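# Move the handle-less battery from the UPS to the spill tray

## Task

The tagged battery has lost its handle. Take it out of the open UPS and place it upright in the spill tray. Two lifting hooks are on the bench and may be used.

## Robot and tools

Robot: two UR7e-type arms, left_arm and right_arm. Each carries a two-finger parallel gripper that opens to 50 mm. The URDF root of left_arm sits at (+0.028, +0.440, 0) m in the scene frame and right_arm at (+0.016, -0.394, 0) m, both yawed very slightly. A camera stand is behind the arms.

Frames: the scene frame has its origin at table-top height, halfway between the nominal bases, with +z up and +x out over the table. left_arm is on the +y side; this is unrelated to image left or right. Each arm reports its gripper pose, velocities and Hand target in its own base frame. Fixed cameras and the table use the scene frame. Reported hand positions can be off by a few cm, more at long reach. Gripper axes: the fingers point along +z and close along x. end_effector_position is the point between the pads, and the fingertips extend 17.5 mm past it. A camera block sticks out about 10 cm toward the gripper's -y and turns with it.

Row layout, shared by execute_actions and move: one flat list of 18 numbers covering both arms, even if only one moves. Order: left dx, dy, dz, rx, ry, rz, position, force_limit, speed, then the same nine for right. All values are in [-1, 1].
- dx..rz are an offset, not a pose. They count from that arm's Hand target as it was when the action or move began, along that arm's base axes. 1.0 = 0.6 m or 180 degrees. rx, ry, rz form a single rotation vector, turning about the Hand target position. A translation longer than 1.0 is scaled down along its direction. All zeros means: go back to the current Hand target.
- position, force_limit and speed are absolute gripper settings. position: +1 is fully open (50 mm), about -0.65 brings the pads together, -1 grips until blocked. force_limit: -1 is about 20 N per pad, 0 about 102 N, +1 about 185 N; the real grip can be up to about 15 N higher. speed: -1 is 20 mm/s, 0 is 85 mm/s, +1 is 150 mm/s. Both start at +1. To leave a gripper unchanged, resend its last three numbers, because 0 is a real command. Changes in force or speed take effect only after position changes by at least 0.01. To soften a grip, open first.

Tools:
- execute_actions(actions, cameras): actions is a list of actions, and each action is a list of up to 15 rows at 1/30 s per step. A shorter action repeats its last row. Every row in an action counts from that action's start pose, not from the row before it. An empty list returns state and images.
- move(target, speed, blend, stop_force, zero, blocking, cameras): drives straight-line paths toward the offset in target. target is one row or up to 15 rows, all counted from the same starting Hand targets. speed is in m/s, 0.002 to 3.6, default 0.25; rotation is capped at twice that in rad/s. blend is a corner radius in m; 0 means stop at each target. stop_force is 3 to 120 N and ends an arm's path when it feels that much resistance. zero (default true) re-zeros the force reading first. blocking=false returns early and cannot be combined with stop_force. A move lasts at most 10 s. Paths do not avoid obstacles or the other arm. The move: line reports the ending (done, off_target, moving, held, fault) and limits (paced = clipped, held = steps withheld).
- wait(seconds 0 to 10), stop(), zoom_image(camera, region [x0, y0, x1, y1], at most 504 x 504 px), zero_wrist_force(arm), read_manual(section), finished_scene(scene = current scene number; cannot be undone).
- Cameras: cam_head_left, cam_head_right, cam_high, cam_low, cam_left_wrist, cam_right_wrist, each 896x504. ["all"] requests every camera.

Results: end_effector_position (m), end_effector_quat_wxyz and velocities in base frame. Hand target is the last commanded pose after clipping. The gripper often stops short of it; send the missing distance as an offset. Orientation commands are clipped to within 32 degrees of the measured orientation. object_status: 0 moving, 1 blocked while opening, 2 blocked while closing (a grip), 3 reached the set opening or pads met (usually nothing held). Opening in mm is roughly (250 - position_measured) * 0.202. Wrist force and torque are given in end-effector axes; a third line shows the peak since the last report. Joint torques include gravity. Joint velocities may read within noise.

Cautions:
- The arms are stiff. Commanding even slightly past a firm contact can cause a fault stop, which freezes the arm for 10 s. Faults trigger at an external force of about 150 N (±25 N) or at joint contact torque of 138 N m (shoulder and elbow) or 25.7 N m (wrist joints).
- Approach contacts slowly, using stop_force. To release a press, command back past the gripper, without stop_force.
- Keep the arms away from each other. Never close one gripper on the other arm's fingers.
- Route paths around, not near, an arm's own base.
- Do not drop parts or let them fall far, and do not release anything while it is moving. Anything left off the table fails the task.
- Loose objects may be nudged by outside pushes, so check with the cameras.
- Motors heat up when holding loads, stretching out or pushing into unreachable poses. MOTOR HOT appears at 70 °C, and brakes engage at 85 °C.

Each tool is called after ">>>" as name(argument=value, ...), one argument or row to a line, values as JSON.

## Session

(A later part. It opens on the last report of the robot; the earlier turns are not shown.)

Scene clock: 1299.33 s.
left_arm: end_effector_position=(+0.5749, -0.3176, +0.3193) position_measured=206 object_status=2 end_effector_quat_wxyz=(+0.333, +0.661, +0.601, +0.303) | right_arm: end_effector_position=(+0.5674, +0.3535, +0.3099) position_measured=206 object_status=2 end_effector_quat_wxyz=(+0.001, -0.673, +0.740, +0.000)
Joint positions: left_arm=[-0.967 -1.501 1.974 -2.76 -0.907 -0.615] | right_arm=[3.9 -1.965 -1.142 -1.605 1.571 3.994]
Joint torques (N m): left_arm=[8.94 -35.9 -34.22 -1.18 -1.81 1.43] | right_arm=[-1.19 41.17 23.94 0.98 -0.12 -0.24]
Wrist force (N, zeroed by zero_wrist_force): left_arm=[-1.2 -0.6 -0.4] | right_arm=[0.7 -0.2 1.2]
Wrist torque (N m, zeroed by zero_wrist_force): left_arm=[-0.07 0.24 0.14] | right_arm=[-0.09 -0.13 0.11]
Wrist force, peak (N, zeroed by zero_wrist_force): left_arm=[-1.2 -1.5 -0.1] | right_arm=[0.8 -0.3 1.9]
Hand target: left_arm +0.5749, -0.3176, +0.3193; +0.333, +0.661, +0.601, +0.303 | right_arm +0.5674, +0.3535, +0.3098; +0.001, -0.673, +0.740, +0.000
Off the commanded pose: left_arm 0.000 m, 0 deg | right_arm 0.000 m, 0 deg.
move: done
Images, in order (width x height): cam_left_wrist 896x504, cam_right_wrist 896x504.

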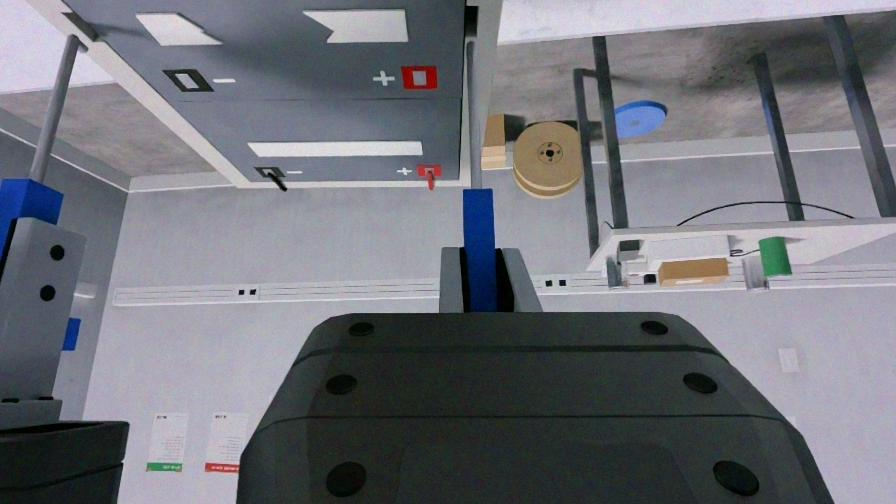

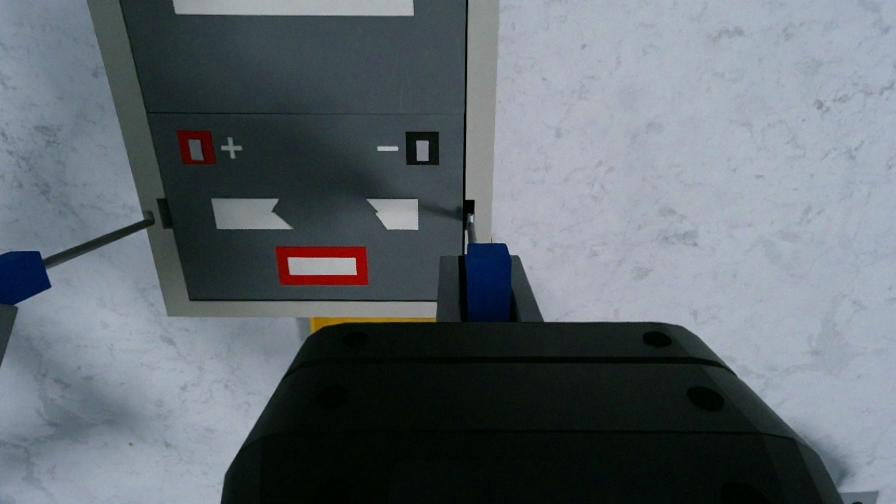

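>>> move(
  target=[-0.0016,0.001,-0.0672,0,0,0,-1,1,-0.8,0,0,-0.0613,0,0,0,-1,1,-0.8],
  speed=0.03,
  stop_force=4,
  cameras=["cam_left_wrist","cam_right_wrist"],
)

>>> zoom_image(
  camera="cam_right_wrist",
  region=[440, 150, 520, 230],
)

>>> zoom_image(
  camera="cam_left_wrist",
  region=[430, 0, 530, 100],
)

Scene clock: 1317.60 s.
left_arm: end_effector_position=(+0.5739, -0.3170, +0.2790) position_measured=206 object_status=2 end_effector_quat_wxyz=(+0.333, +0.661, +0.601, +0.303) | right_arm: end_effector_position=(+0.5674, +0.3535, +0.2730) position_measured=206 object_status=2 end_effector_quat_wxyz=(+0.001, -0.673, +0.740, +0.000)
Joint positions: left_arm=[-0.968 -1.451 2.037 -2.872 -0.907 -0.616] | right_arm=[3.9 -1.966 -1.234 -1.511 1.571 3.994]
Joint torques (N m): left_arm=[0.03 -38.08 -33.05 -1.18 5.03 1.23] | right_arm=[7.47 54.44 29.84 0.98 -0.8 1.05]
Wrist force (N, zeroed by zero_wrist_force): left_arm=[-3.0 -1.0 -0.3] | right_arm=[0.3 -0.3 1.3]
Wrist torque (N m, zeroed by zero_wrist_force): left_arm=[-0.03 0.15 0.03] | right_arm=[-0.10 -0.13 0.12]
Wrist force, peak (N, zeroed by zero_wrist_force): left_arm=[-4.4 -0.8 0.4] | right_arm=[0.9 -0.2 1.5]
Hand target: left_arm +0.5739, -0.3170, +0.2790; +0.333, +0.661, +0.601, +0.303 | right_arm +0.5674, +0.3535, +0.2731; +0.001, -0.673, +0.740, +0.000
Off the commanded pose: left_arm 0.000 m, 0 deg | right_arm 0.000 m, 0 deg.
move: done
Images, in order (width x height): cam_left_wrist 896x504, cam_right_wrist 896x504.

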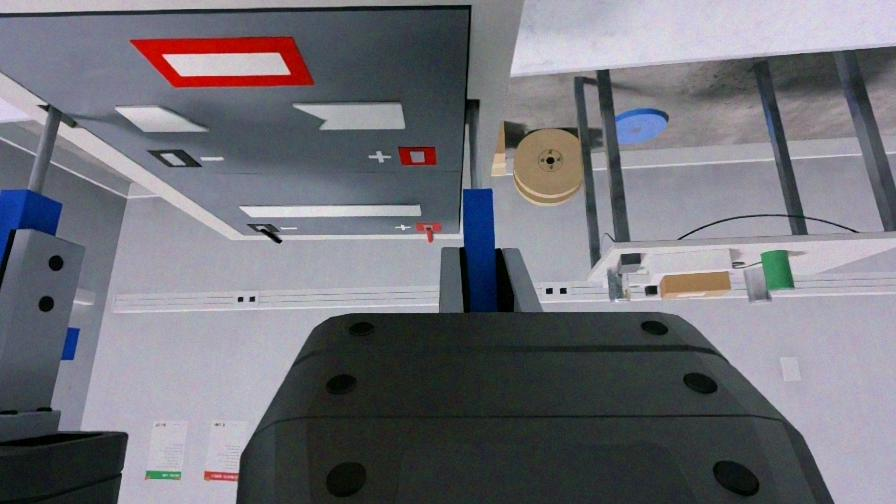

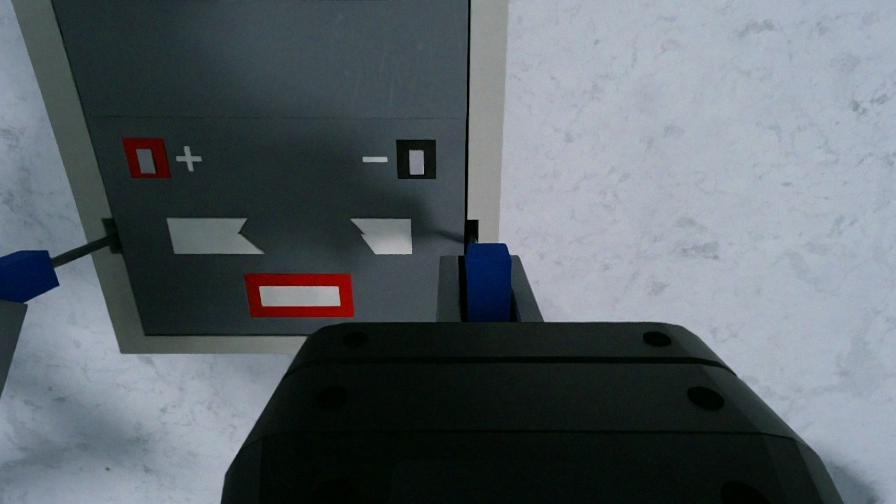

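Scaled by 6.300 from the camera's 896x504 image, which has a finer 1280x720 frame.

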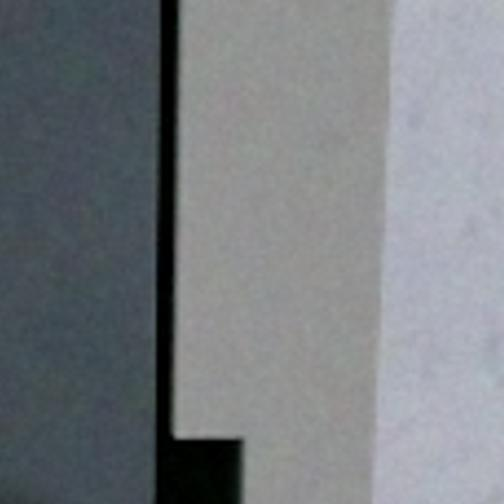

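Scaled by 5.040 from the camera's 896x504 image, which has a finer 1280x720 frame.

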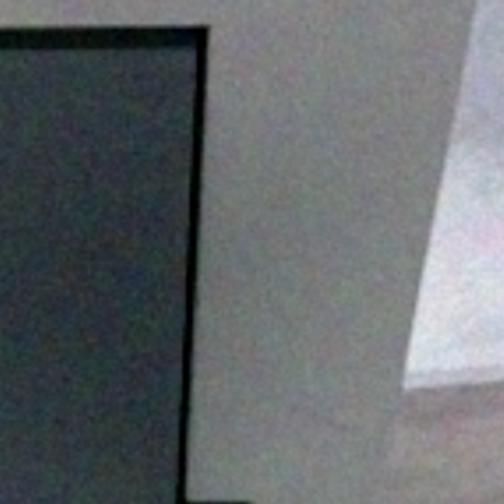

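>>> move(
  target=[
    [0.0023,0.0077,0,0,0,-0.125,-1,1,-0.8,0,0,0,0,0,0.125,-1,1,-0.8],
    [0.0074,0.0139,0,0,0,-0.25,-1,1,-0.8,0,0,0,0,0,0.25,-1,1,-0.8],
    [0.0144,0.0176,0,0,0,-0.375,-1,1,-0.8,0,0,0,0,0,0.375,-1,1,-0.8],
    [0.0223,0.0185,0,0,0,-0.5,-1,1,-0.8,0,0,0,0,0,0.5,-1,1,-0.8],
  ],
  speed=0.15,
  blend=0.001,
  cameras=["cam_left_wrist","cam_right_wrist","cam_low"],
)

>>> zoom_image(
  camera="cam_low",
  region=[330, 145, 490, 275],
)

Scene clock: 1335.10 s.
left_arm: end_effector_position=(+0.5873, -0.3058, +0.2790) position_measured=206 object_status=2 end_effector_quat_wxyz=(+0.450, +0.892, -0.042, -0.021) | right_arm: end_effector_position=(+0.5674, +0.3535, +0.2731) position_measured=206 object_status=2 end_effector_quat_wxyz=(-0.001, +0.999, -0.047, +0.000)
Joint positions: left_arm=[-0.379 -1.21 1.637 -2.361 -2.453 1.114] | right_arm=[3.899 -1.967 -1.232 -1.513 1.572 2.423]
Joint torques (N m): left_arm=[9.5 -49.04 -24.39 -2.79 9.04 1.81] | right_arm=[-23.97 36.98 26.27 -2.82 -5.37 -1.01]
Wrist force (N, zeroed by zero_wrist_force): left_arm=[-13.0 17.0 22.0] | right_arm=[-6.1 -25.2 1.1]
Wrist torque (N m, zeroed by zero_wrist_force): left_arm=[-1.99 -0.36 -0.51] | right_arm=[0.81 -0.65 0.05]
Wrist force, peak (N, zeroed by zero_wrist_force): left_arm=[-13.3 16.7 22.4] | right_arm=[-6.7 -25.6 1.3]
Hand target: left_arm +0.5873, -0.3059, +0.2790; +0.450, +0.892, -0.043, -0.021 | right_arm +0.5674, +0.3535, +0.2731; -0.001, +0.999, -0.047, +0.000
Off the commanded pose: left_arm 0.000 m, 0 deg | right_arm 0.000 m, 0 deg.
move: done
Images, in order (width x height): cam_low 896x504, cam_left_wrist 896x504, cam_right_wrist 896x504.

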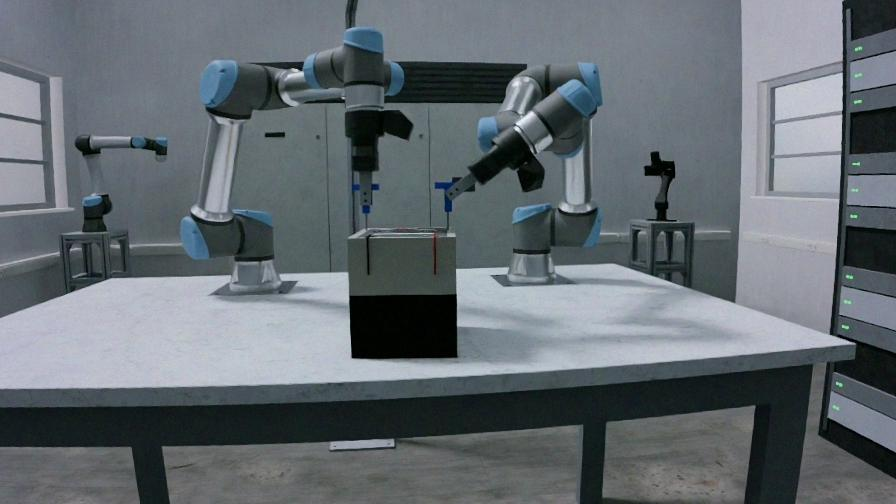

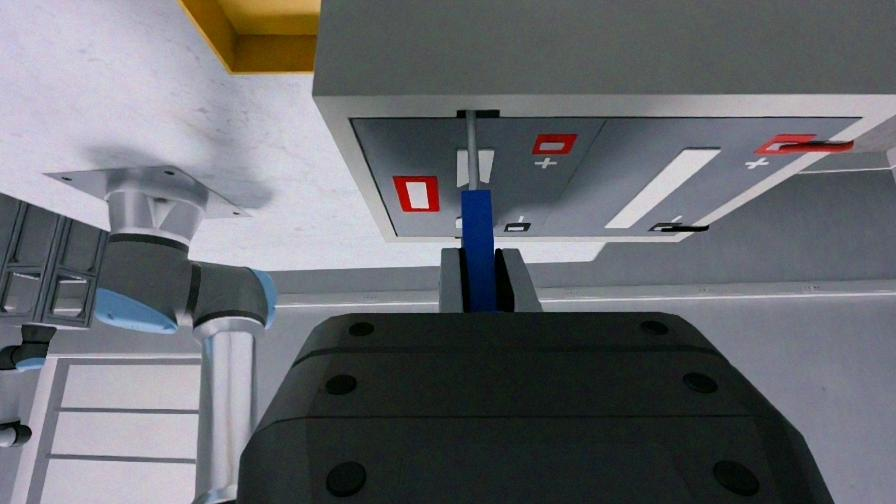

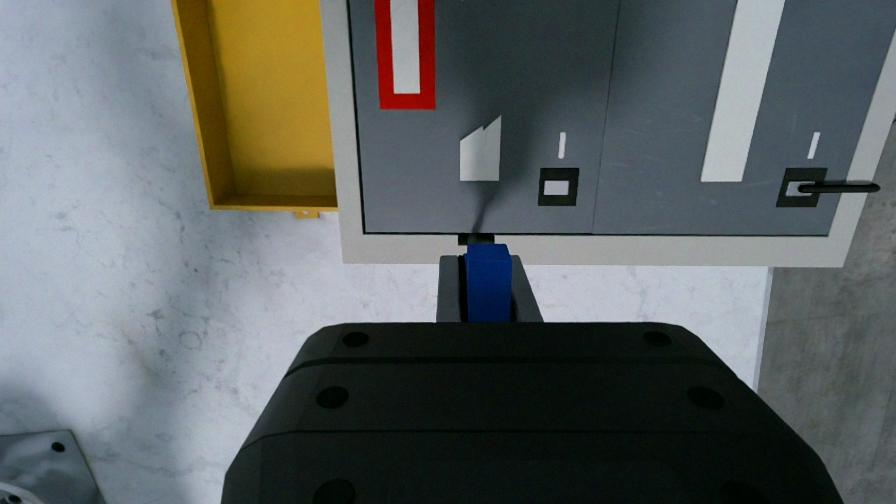

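Scaled by 3.150 from the camera's 896x504 image, which has a finer 1280x720 frame.

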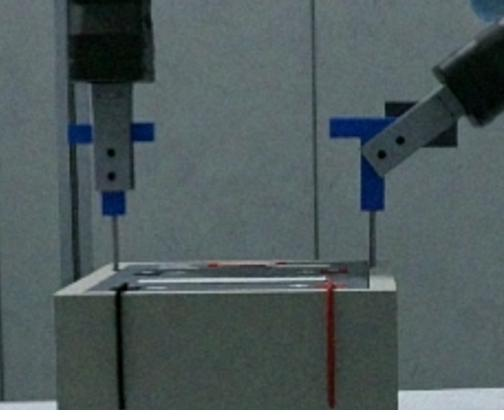

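>>> move(
  target=[-0.0016,-0.0028,0,0,0,0,-1,1,-0.8,-0.0007,0.0025,0,0,0,0,-1,1,-0.8],
  speed=0.05,
)

>>> move(
  target=[0,0,0,0,0,0,-0.29,1,-0.8,0,0,0,0,0,0,-1,1,-0.8],
  speed=0.05,
)

>>> move(
  target=[-0.0019,-0.0198,0.0133,0,0,0,-0.29,1,-0.8,0,0,0,0,0,0,-1,1,-0.8],
  speed=0.05,
  stop_force=6,
)

>>> move(
  target=[0,0,0,0,0,0,-1,1,-0.8,0,0,0,0,0,0,-1,1,-0.8],
  speed=0.05,
  cameras=["cam_low","cam_left_wrist"],
)

>>> zoom_image(
  camera="cam_low",
  region=[330, 145, 490, 275],
)

Scene clock: 1355.40 s.
left_arm: end_effector_position=(+0.5864, -0.3075, +0.2790) position_measured=206 object_status=2 end_effector_quat_wxyz=(+0.450, +0.892, -0.042, -0.021) | right_arm: end_effector_position=(+0.5670, +0.3550, +0.2730) position_measured=206 object_status=2 end_effector_quat_wxyz=(+0.000, +0.999, -0.047, +0.000)
Joint positions: left_arm=[-0.382 -1.211 1.639 -2.366 -2.451 1.109] | right_arm=[3.901 -1.968 -1.231 -1.514 1.572 2.425]
Joint torques (N m): left_arm=[-5.14 -47.46 -19.38 -4.13 1.16 -0.46] | right_arm=[10.38 36.07 26.61 0.67 0.96 1.98]
Wrist force (N, zeroed by zero_wrist_force): left_arm=[-1.3 4.5 2.8] | right_arm=[1.5 -4.0 0.1]
Wrist torque (N m, zeroed by zero_wrist_force): left_arm=[-0.60 0.17 0.15] | right_arm=[0.06 -0.05 0.02]
Wrist force, peak (N, zeroed by zero_wrist_force): left_arm=[-10.1 16.8 22.4] | right_arm=[-6.2 -25.9 1.0]
Hand target: left_arm +0.5863, -0.3076, +0.2790; +0.450, +0.892, -0.043, -0.021 | right_arm +0.5670, +0.3550, +0.2731; -0.001, +0.999, -0.047, +0.000
Off the commanded pose: left_arm 0.000 m, 0 deg | right_arm 0.000 m, 0 deg.
move: done

Scene clock: 1355.90 s.
left_arm: end_effector_position=(+0.5863, -0.3075, +0.2790) position_measured=195 object_status=3 end_effector_quat_wxyz=(+0.450, +0.892, -0.043, -0.021) | right_arm: end_effector_position=(+0.5670, +0.3550, +0.2730) position_measured=206 object_status=2 end_effector_quat_wxyz=(+0.000, +0.999, -0.047, +0.000)
Joint positions: left_arm=[-0.382 -1.211 1.639 -2.366 -2.451 1.109] | right_arm=[3.901 -1.968 -1.231 -1.514 1.572 2.425]
Joint torques (N m): left_arm=[-8.86 -45.21 -25.26 -1.09 -4.26 1.19] | right_arm=[9.93 38.5 26.34 4.01 0.96 0.61]
Wrist force (N, zeroed by zero_wrist_force): left_arm=[-0.2 -0.1 -0.9] | right_arm=[1.9 -2.0 0.5]
Wrist torque (N m, zeroed by zero_wrist_force): left_arm=[-0.05 0.04 0.17] | right_arm=[0.21 -0.11 0.01]
Wrist force, peak (N, zeroed by zero_wrist_force): left_arm=[-2.0 4.4 2.4] | right_arm=[1.8 -3.8 0.5]
Hand target: left_arm +0.5863, -0.3076, +0.2790; +0.450, +0.892, -0.043, -0.021 | right_arm +0.5670, +0.3550, +0.2731; -0.001, +0.999, -0.047, +0.000
Off the commanded pose: left_arm 0.000 m, 0 deg | right_arm 0.000 m, 0 deg.
move: done

Scene clock: 1357.33 s.
left_arm: end_effector_position=(+0.5852, -0.3194, +0.2870) position_measured=195 object_status=3 end_effector_quat_wxyz=(+0.450, +0.892, -0.043, -0.021) | right_arm: end_effector_position=(+0.5670, +0.3550, +0.2730) position_measured=206 object_status=2 end_effector_quat_wxyz=(+0.000, +0.999, -0.047, +0.000)
Joint positions: left_arm=[-0.401 -1.213 1.625 -2.372 -2.444 1.082] | right_arm=[3.901 -1.968 -1.231 -1.514 1.572 2.425]
Joint torques (N m): left_arm=[8.26 -36.96 -18.69 -0.84 -4.82 1.43] | right_arm=[10.6 45.56 24.3 4.56 1.02 -1.72]
Wrist force (N, zeroed by zero_wrist_force): left_arm=[-0.3 -0.2 -0.7] | right_arm=[1.9 -2.0 0.4]
Wrist torque (N m, zeroed by zero_wrist_force): left_arm=[-0.08 0.05 0.05] | right_arm=[0.21 -0.11 0.02]
Wrist force, peak (N, zeroed by zero_wrist_force): left_arm=[-0.1 -1.0 -1.1] | right_arm=[1.9 -2.2 0.7]
Hand target: left_arm +0.5852, -0.3194, +0.2870; +0.450, +0.892, -0.043, -0.021 | right_arm +0.5670, +0.3550, +0.2731; -0.001, +0.999, -0.047, +0.000
Off the commanded pose: left_arm 0.000 m, 0 deg | right_arm 0.000 m, 0 deg.
move: done

Scene clock: 1357.83 s.
left_arm: end_effector_position=(+0.5852, -0.3194, +0.2870) position_measured=208 object_status=2 end_effector_quat_wxyz=(+0.450, +0.892, -0.043, -0.021) | right_arm: end_effector_position=(+0.5670, +0.3550, +0.2730) position_measured=206 object_status=2 end_effector_quat_wxyz=(+0.000, +0.999, -0.047, +0.000)
Joint positions: left_arm=[-0.401 -1.213 1.625 -2.371 -2.444 1.082] | right_arm=[3.901 -1.968 -1.231 -1.514 1.572 2.425]
Joint torques (N m): left_arm=[7.41 -33.75 -21.26 -1.48 -3.97 0.91] | right_arm=[9.29 49.86 24.73 4.34 1.19 -1.55]
Wrist force (N, zeroed by zero_wrist_force): left_arm=[-0.2 -0.4 -0.7] | right_arm=[1.7 -2.1 0.4]
Wrist torque (N m, zeroed by zero_wrist_force): left_arm=[-0.07 0.04 0.04] | right_arm=[0.19 -0.08 0.01]
Wrist force, peak (N, zeroed by zero_wrist_force): left_arm=[-0.4 -0.1 -1.0] | right_arm=[1.8 -2.3 0.5]
Hand target: left_arm +0.5852, -0.3194, +0.2870; +0.450, +0.892, -0.043, -0.021 | right_arm +0.5670, +0.3550, +0.2731; -0.001, +0.999, -0.047, +0.000
Off the commanded pose: left_arm 0.000 m, 0 deg | right_arm 0.000 m, 0 deg.
move: done
Images, in order (width x height): cam_low 896x504, cam_left_wrist 896x504.

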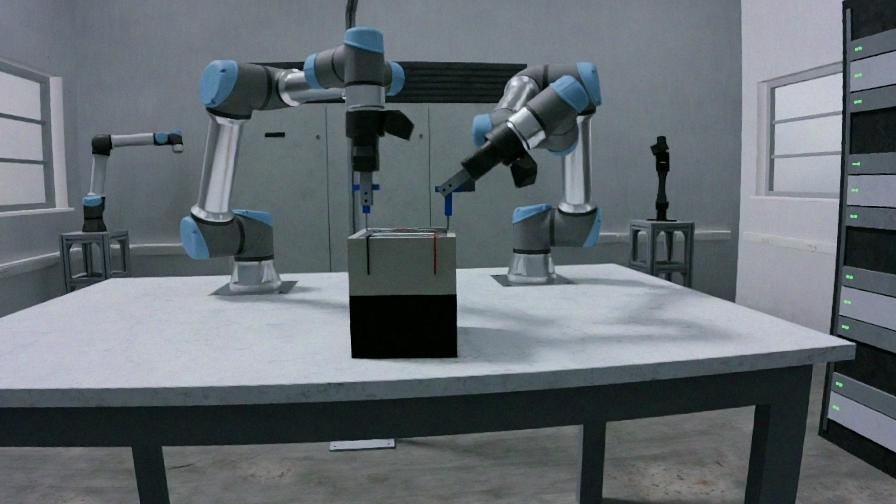

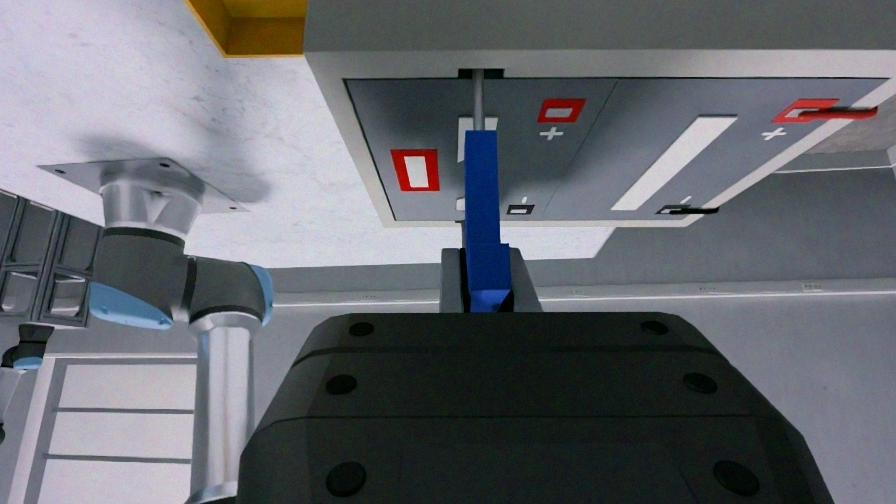

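Scaled by 3.150 from the camera's 896x504 image, which has a finer 1280x720 frame.

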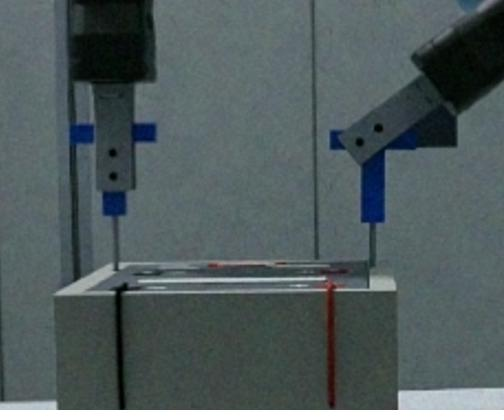

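>>> zero_wrist_force(
  arm="left_arm",
)

>>> zero_wrist_force(
  arm="right_arm",
)

>>> move(
  target=[0,0,0.04,0,0,0,-1,1,-0.8,0,0,0.03,0,0,0,-1,1,-0.8],
  speed=0.02,
  stop_force=7,
)

Wrist force sensor zeroed.

Wrist force sensor zeroed.

Scene clock: 1365.50 s.
left_arm: end_effector_position=(+0.5852, -0.3194, +0.3000) position_measured=208 object_status=2 end_effector_quat_wxyz=(+0.450, +0.892, -0.043, -0.021) | right_arm: end_effector_position=(+0.5670, +0.3551, +0.2799) position_measured=206 object_status=2 end_effector_quat_wxyz=(-0.001, +0.999, -0.047, +0.000)
Joint positions: left_arm=[-0.401 -1.225 1.606 -2.34 -2.444 1.082] | right_arm=[3.901 -1.967 -1.215 -1.531 1.572 2.425]
Joint torques (N m): left_arm=[2.3 -32.77 -21.55 -1.47 -5.44 -1.18] | right_arm=[0.62 48.66 21.04 3.86 -2.13 -1.53]
Wrist force (N, zeroed by zero_wrist_force): left_arm=[0.3 -3.3 3.0] | right_arm=[-2.4 0.4 4.5]
Wrist torque (N m, zeroed by zero_wrist_force): left_arm=[-0.06 0.00 0.03] | right_arm=[0.02 -0.25 0.00]
Wrist force, peak (N, zeroed by zero_wrist_force): left_arm=[0.3 -13.6 14.5] | right_arm=[0.3 -2.8 19.5]
Hand target: left_arm +0.5852, -0.3194, +0.3000; +0.450, +0.892, -0.043, -0.021 (not the last commanded pose) | right_arm +0.5670, +0.3550, +0.2799; -0.001, +0.999, -0.047, +0.000 (not the last commanded pose)
Off the commanded pose: left_arm 0.011 m, 0 deg | right_arm 0.011 m, 0 deg.
move: contact (left_arm, right_arm)

>>> move(
  target=[0,0,0.02,0,0,0,-1,1,-0.8,0,0,0.02,0,0,0,-1,1,-0.8],
  speed=0.02,
  cameras=["cam_low","cam_left_wrist"],
)

>>> zoom_image(
  camera="cam_low",
  region=[330, 145, 490, 275],
)

Scene clock: 1371.33 s.
left_arm: end_effector_position=(+0.5852, -0.3194, +0.3122) position_measured=208 object_status=2 end_effector_quat_wxyz=(+0.450, +0.892, -0.042, -0.021) | right_arm: end_effector_position=(+0.5669, +0.3550, +0.2920) position_measured=206 object_status=2 end_effector_quat_wxyz=(+0.000, +0.999, -0.047, +0.000)
Joint positions: left_arm=[-0.401 -1.235 1.587 -2.311 -2.444 1.082] | right_arm=[3.901 -1.966 -1.185 -1.561 1.572 2.425]
Joint torques (N m): left_arm=[-0.28 -46.98 -29.05 -8.21 -3.18 0.08] | right_arm=[-10.86 62.14 25.91 6.38 -0.84 -1.03]
Wrist force (N, zeroed by zero_wrist_force): left_arm=[1.0 -13.7 12.8] | right_arm=[-0.2 -1.9 17.5]
Wrist torque (N m, zeroed by zero_wrist_force): left_arm=[-0.23 0.06 0.08] | right_arm=[0.07 -0.02 0.00]
Wrist force, peak (N, zeroed by zero_wrist_force): left_arm=[0.4 -14.5 14.3] | right_arm=[-0.1 -3.4 20.9]
Hand target: left_arm +0.5852, -0.3194, +0.3120; +0.450, +0.892, -0.043, -0.021 | right_arm +0.5670, +0.3550, +0.2919; -0.001, +0.999, -0.047, +0.000
Off the commanded pose: left_arm 0.000 m, 0 deg | right_arm 0.000 m, 0 deg.
move: done
Images, in order (width x height): cam_low 896x504, cam_left_wrist 896x504.

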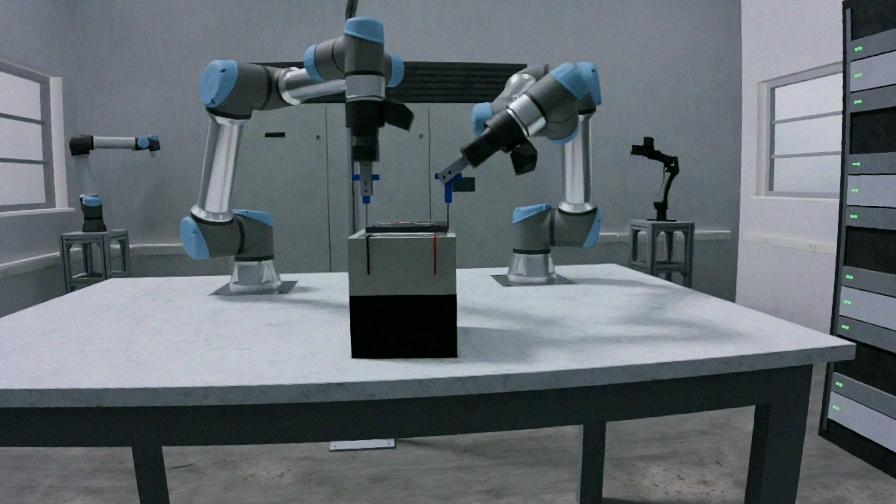

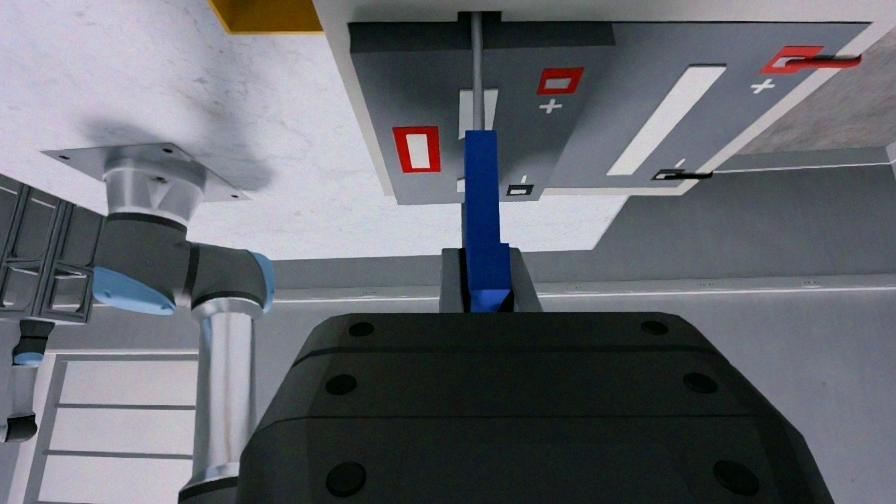

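Scaled by 3.150 from the camera's 896x504 image, which has a finer 1280x720 frame.

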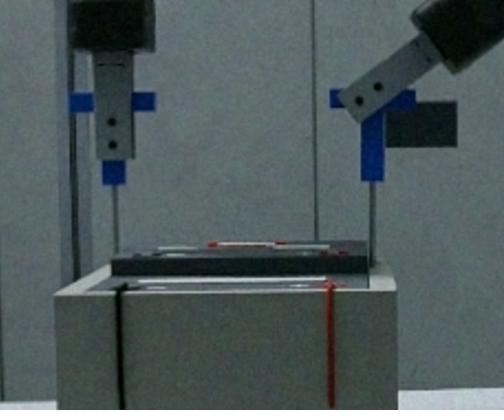

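>>> move(
  target=[0,0,0.178,0,0,0,-1,1,-0.8,0,0,0.178,0,0,0,-1,1,-0.8],
  speed=0.06,
  stop_force=40,
  cameras=["cam_low","cam_head_left"],
)

Scene clock: 1377.93 s.
left_arm: end_effector_position=(+0.5852, -0.3194, +0.4188) position_measured=208 object_status=2 end_effector_quat_wxyz=(+0.450, +0.892, -0.043, -0.021) | right_arm: end_effector_position=(+0.5670, +0.3550, +0.3987) position_measured=206 object_status=2 end_effector_quat_wxyz=(-0.001, +0.999, -0.047, +0.000)
Joint positions: left_arm=[-0.401 -1.29 1.382 -2.05 -2.444 1.082] | right_arm=[3.901 -2.007 -0.851 -1.855 1.572 2.425]
Joint torques (N m): left_arm=[-5.76 -41.12 -36.46 -7.79 -6.18 1.21] | right_arm=[0.91 68.22 36.21 3.68 0.97 1.01]
Wrist force (N, zeroed by zero_wrist_force): left_arm=[-0.4 -14.0 12.2] | right_arm=[-0.9 1.4 18.5]
Wrist torque (N m, zeroed by zero_wrist_force): left_arm=[-0.14 0.06 -0.05] | right_arm=[-0.10 -0.08 0.00]
Wrist force, peak (N, zeroed by zero_wrist_force): left_arm=[1.0 -16.3 15.6] | right_arm=[-0.4 -1.7 21.4]
Hand target: left_arm +0.5852, -0.3194, +0.4188; +0.450, +0.892, -0.043, -0.021 | right_arm +0.5670, +0.3550, +0.3987; -0.001, +0.999, -0.047, +0.000
Off the commanded pose: left_arm 0.000 m, 0 deg | right_arm 0.000 m, 0 deg.
move: done
Images, in order (width x height): cam_head_left 896x504, cam_low 896x504.

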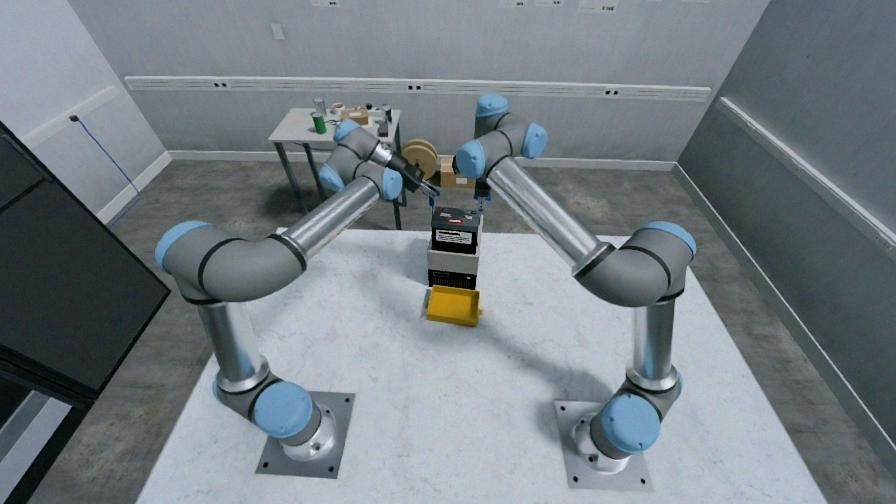

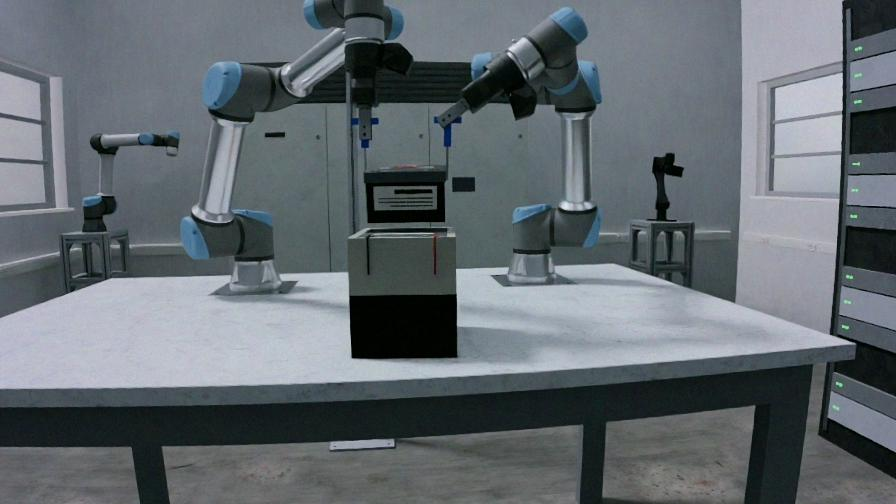

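>>> move(
  target=[
    [-0.2362,-0.0067,0,0,0,0,-1,1,-0.8,-0.2362,-0.0052,0,0,0,0,-1,1,-0.8],
    [-0.2362,-0.0067,-0.29,0,0,0,-1,1,-0.8,-0.2362,-0.0052,-0.29,0,0,0,-1,1,-0.8],
  ],
  speed=[0.1,0.08],
  cameras=["cam_low","cam_head_left","cam_high","cam_right_wrist"],
)

>>> zoom_image(
  camera="cam_head_left",
  region=[400, 220, 510, 340],
)

>>> zoom_image(
  camera="cam_high",
  region=[360, 120, 480, 240],
)

Scene clock: 1389.67 s.
left_arm: end_effector_position=(+0.4435, -0.3234, +0.2449) position_measured=208 object_status=2 end_effector_quat_wxyz=(+0.450, +0.892, -0.042, -0.021) | right_arm: end_effector_position=(+0.4253, +0.3519, +0.2247) position_measured=206 object_status=2 end_effector_quat_wxyz=(+0.000, +0.999, -0.047, +0.000)
Joint positions: left_arm=[-0.528 -1.436 2.076 -2.728 -2.389 0.909] | right_arm=[4.076 -1.705 -1.695 -1.313 1.572 2.6]
Joint torques (N m): left_arm=[-0.75 -28.89 -25.34 -2.31 -4.66 -1.35] | right_arm=[0.48 41.17 19.13 2.38 1.3 1.64]
Wrist force (N, zeroed by zero_wrist_force): left_arm=[0.5 -1.3 0.0] | right_arm=[-1.9 1.7 0.3]
Wrist torque (N m, zeroed by zero_wrist_force): left_arm=[-0.19 -0.04 0.00] | right_arm=[-0.30 0.10 0.11]
Wrist force, peak (N, zeroed by zero_wrist_force): left_arm=[-1.2 -17.0 12.4] | right_arm=[-1.2 18.3 7.1]
Hand target: left_arm +0.4435, -0.3235, +0.2448; +0.450, +0.892, -0.043, -0.021 | right_arm +0.4252, +0.3519, +0.2247; -0.001, +0.999, -0.047, +0.000
Off the commanded pose: left_arm 0.000 m, 0 deg | right_arm 0.000 m, 0 deg.
move: done
Images, in order (width x height): cam_head_left 896x504, cam_high 896x504, cam_low 896x504, cam_right_wrist 896x504.

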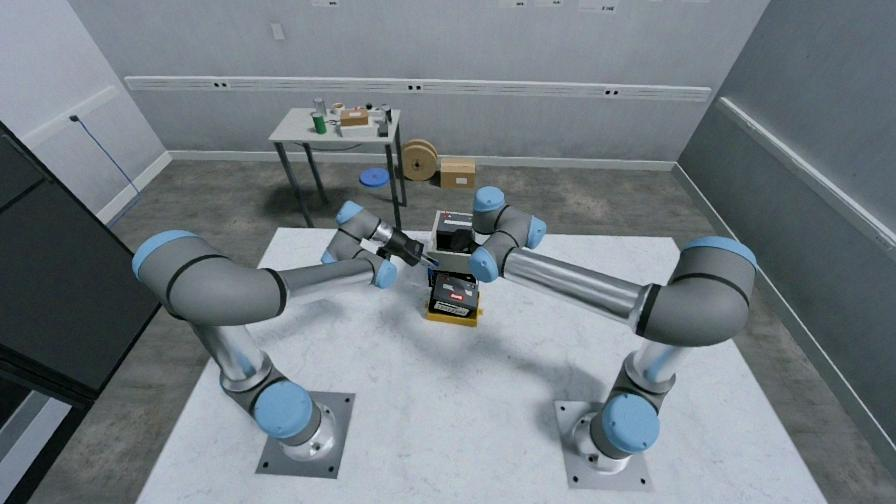

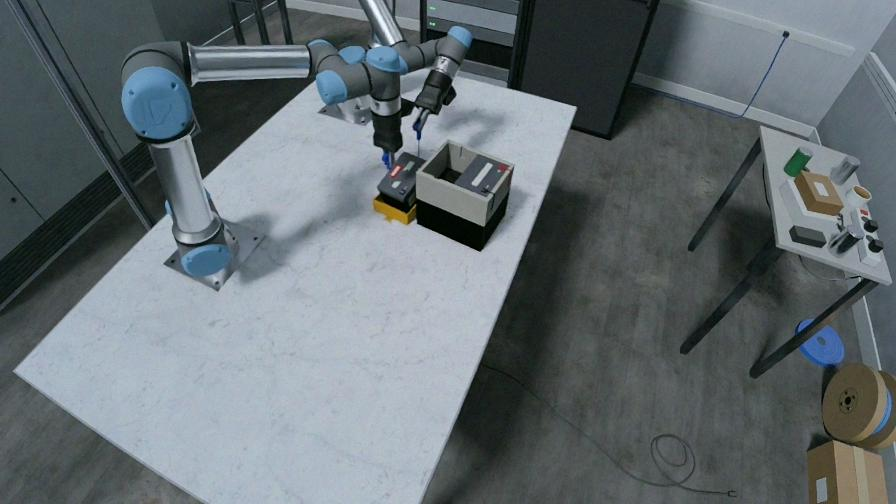

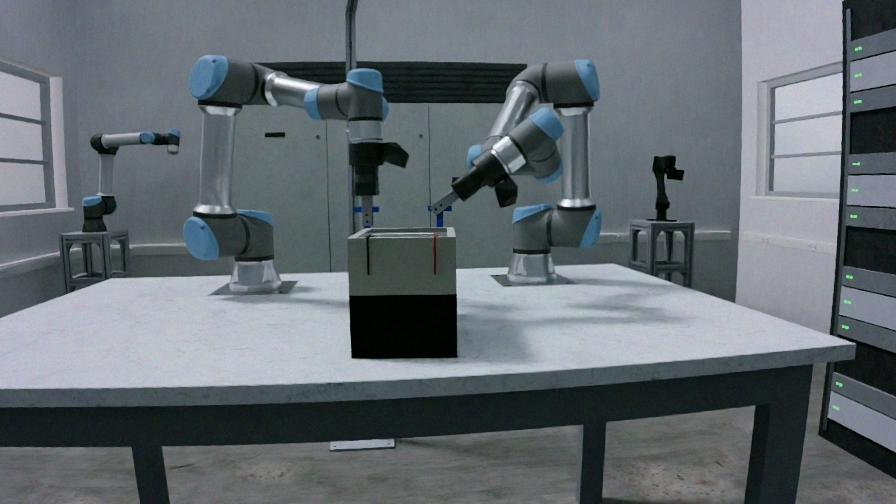

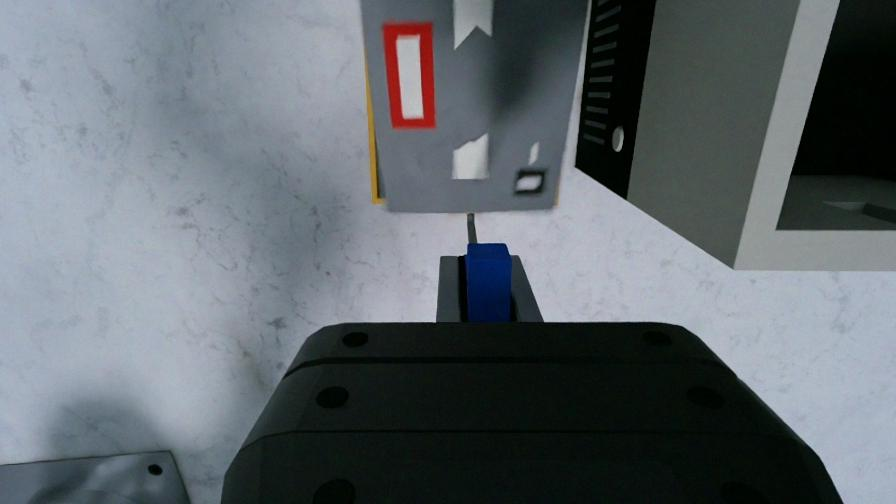

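Scaled by 4.200 from the camera's 896x504 image, which has a finer 1280x720 frame.

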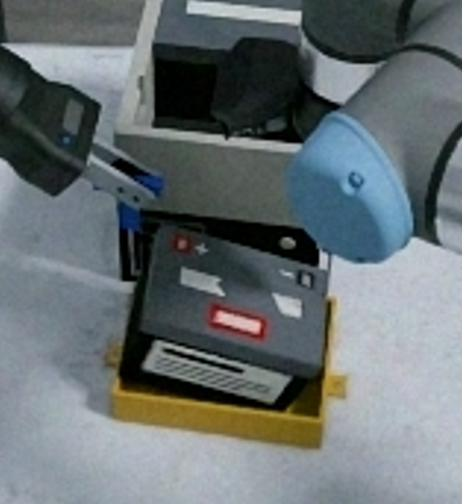

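Scaled by 4.200 from the camera's 896x504 image, which has a finer 1280x720 frame.

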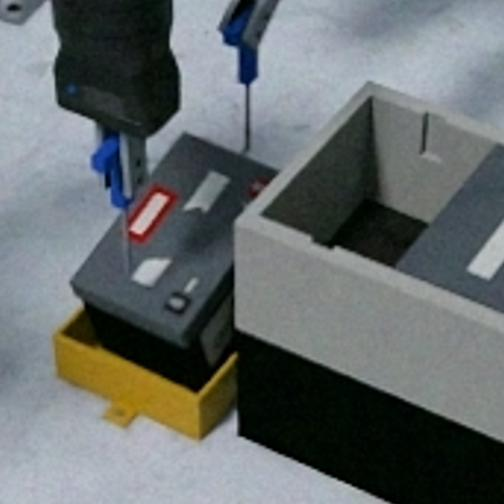

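>>> wait(
  seconds=0.1,
  cameras=["cam_left_wrist","cam_right_wrist","cam_head_right","cam_high"],
)

>>> zoom_image(
  camera="cam_head_right",
  region=[380, 200, 520, 330],
)

>>> zoom_image(
  camera="cam_high",
  region=[360, 140, 440, 220],
)

>>> zoom_image(
  camera="cam_left_wrist",
  region=[330, 0, 700, 300],
)

>>> zoom_image(
  camera="cam_right_wrist",
  region=[350, 0, 650, 300],
)

Scene clock: 1397.23 s.
left_arm: end_effector_position=(+0.4435, -0.3235, +0.2448) position_measured=208 object_status=2 end_effector_quat_wxyz=(+0.450, +0.892, -0.043, -0.021) | right_arm: end_effector_position=(+0.4252, +0.3519, +0.2247) position_measured=206 object_status=2 end_effector_quat_wxyz=(-0.001, +0.999, -0.047, +0.000)
Joint positions: left_arm=[-0.528 -1.436 2.076 -2.728 -2.389 0.909] | right_arm=[4.076 -1.705 -1.695 -1.313 1.572 2.6]
Joint torques (N m): left_arm=[-9.23 -20.26 -16.28 -5.79 -4.81 0.71] | right_arm=[12.02 42.15 17.41 5.17 1.3 1.55]
Wrist force (N, zeroed by zero_wrist_force): left_arm=[0.6 -1.3 0.3] | right_arm=[-1.8 1.8 0.6]
Wrist torque (N m, zeroed by zero_wrist_force): left_arm=[-0.19 -0.05 0.00] | right_arm=[-0.29 0.08 0.11]
Wrist force, peak (N, zeroed by zero_wrist_force): left_arm=[0.5 -1.5 0.2] | right_arm=[-2.1 2.0 0.3]
Hand target: left_arm +0.4435, -0.3235, +0.2448; +0.450, +0.892, -0.043, -0.021 | right_arm +0.4252, +0.3519, +0.2247; -0.001, +0.999, -0.047, +0.000
Tool commands: left_gripper/position=-1.0 left_gripper/force_limit=+1.0 left_gripper/speed=-0.8 right_gripper/position=-1.0 right_gripper/force_limit=+1.0 right_gripper/speed=-0.8
Off the commanded pose: left_arm 0.000 m, 0 deg | right_arm 0.000 m, 0 deg.
wait: 0.10 s; at rest from the start
Images, in order (width x height): cam_head_right 896x504, cam_high 896x504, cam_left_wrist 896x504, cam_right_wrist 896x504.

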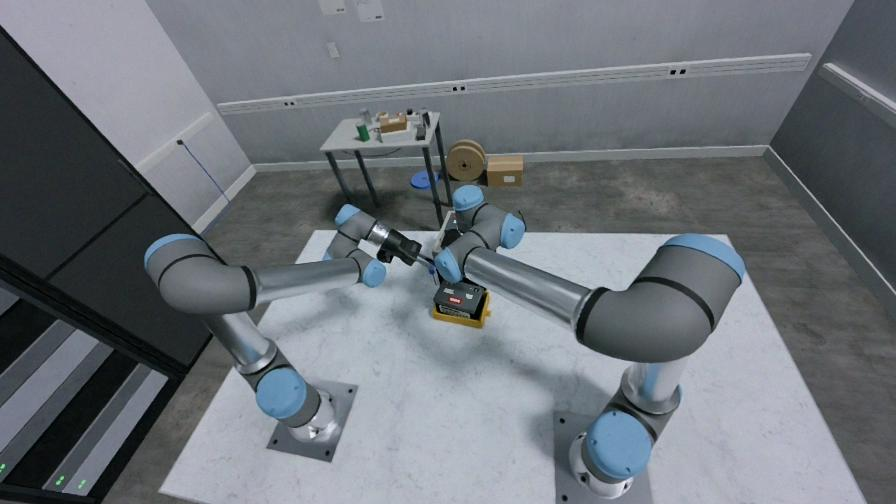

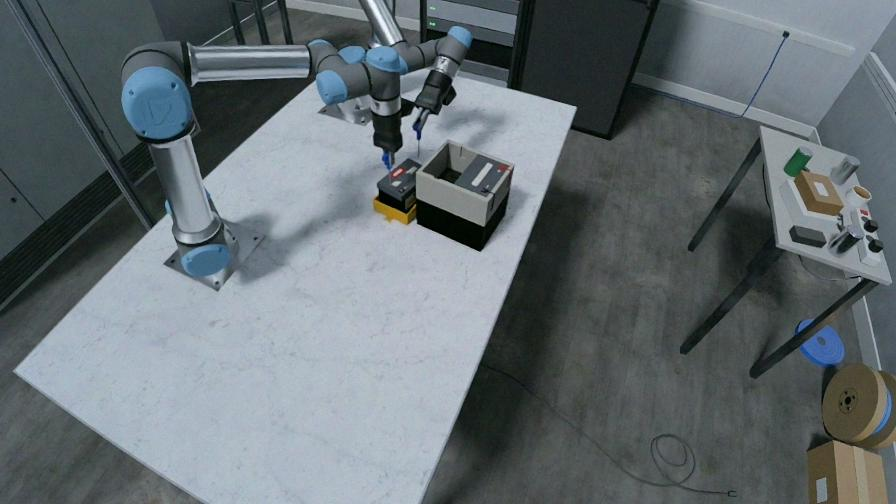

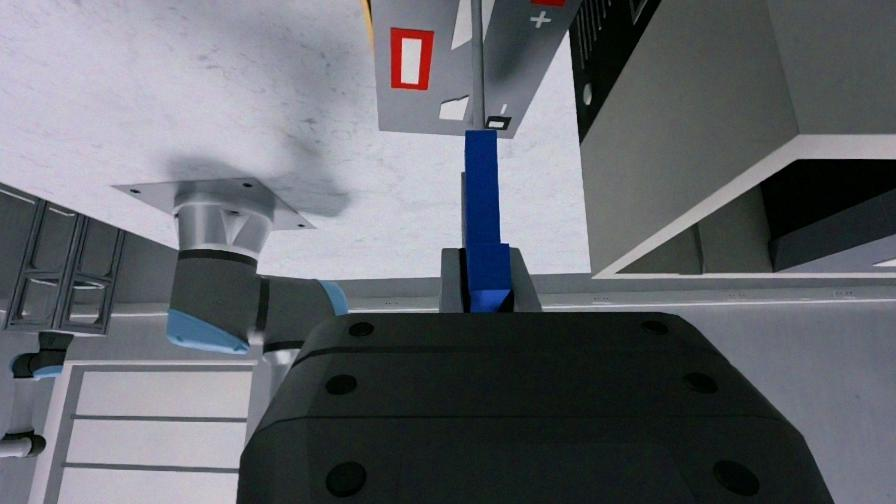

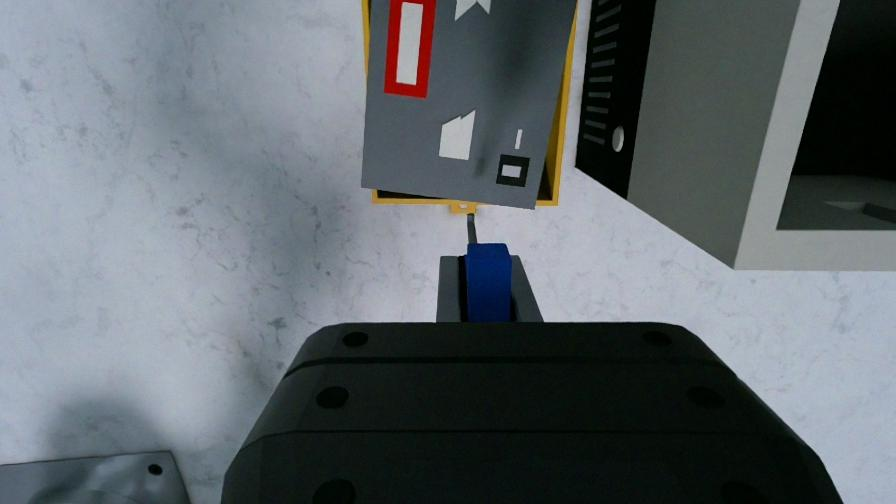

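Scaled by 3.600 from the camera's 896x504 image, which has a finer 1280x720 frame.

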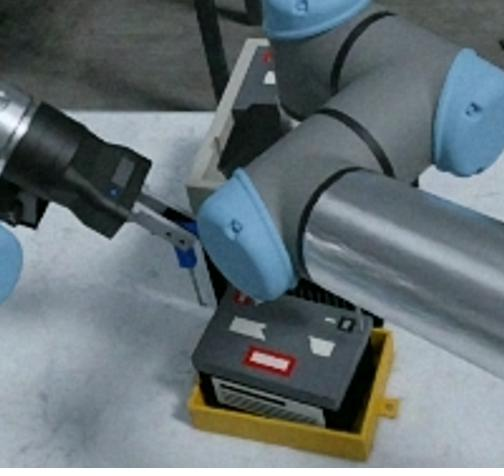

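Scaled by 6.300 from the camera's 896x504 image, which has a finer 1280x720 frame.

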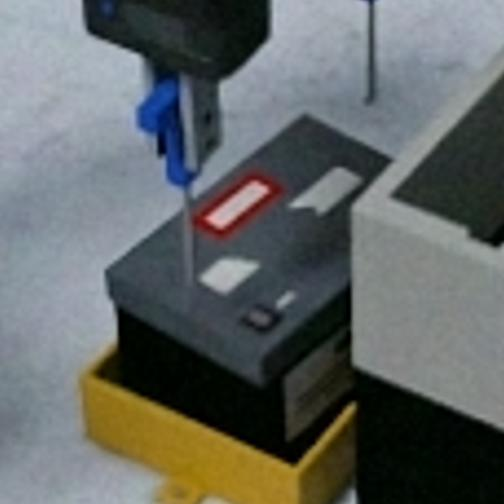

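Scaled by 1.362 from the camera's 896x504 image, which has a finer 1280x720 frame.

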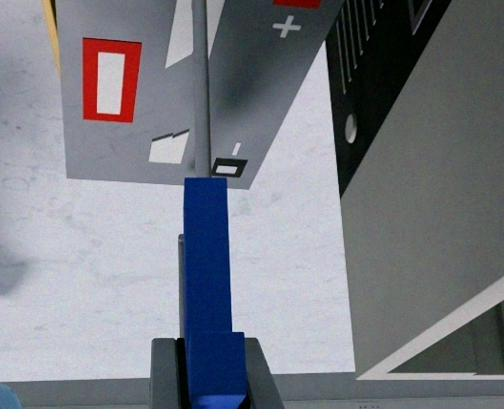

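Scaled by 1.680 from the camera's 896x504 image, which has a finer 1280x720 frame.

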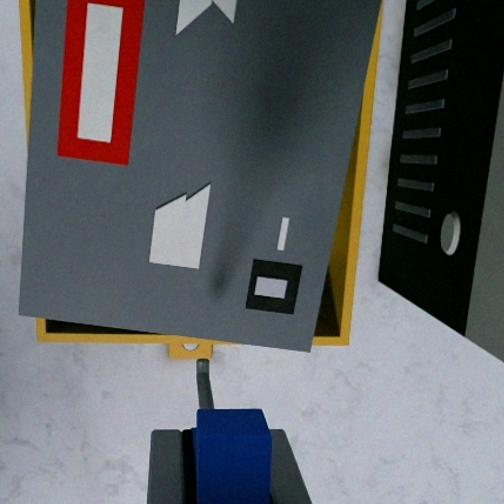

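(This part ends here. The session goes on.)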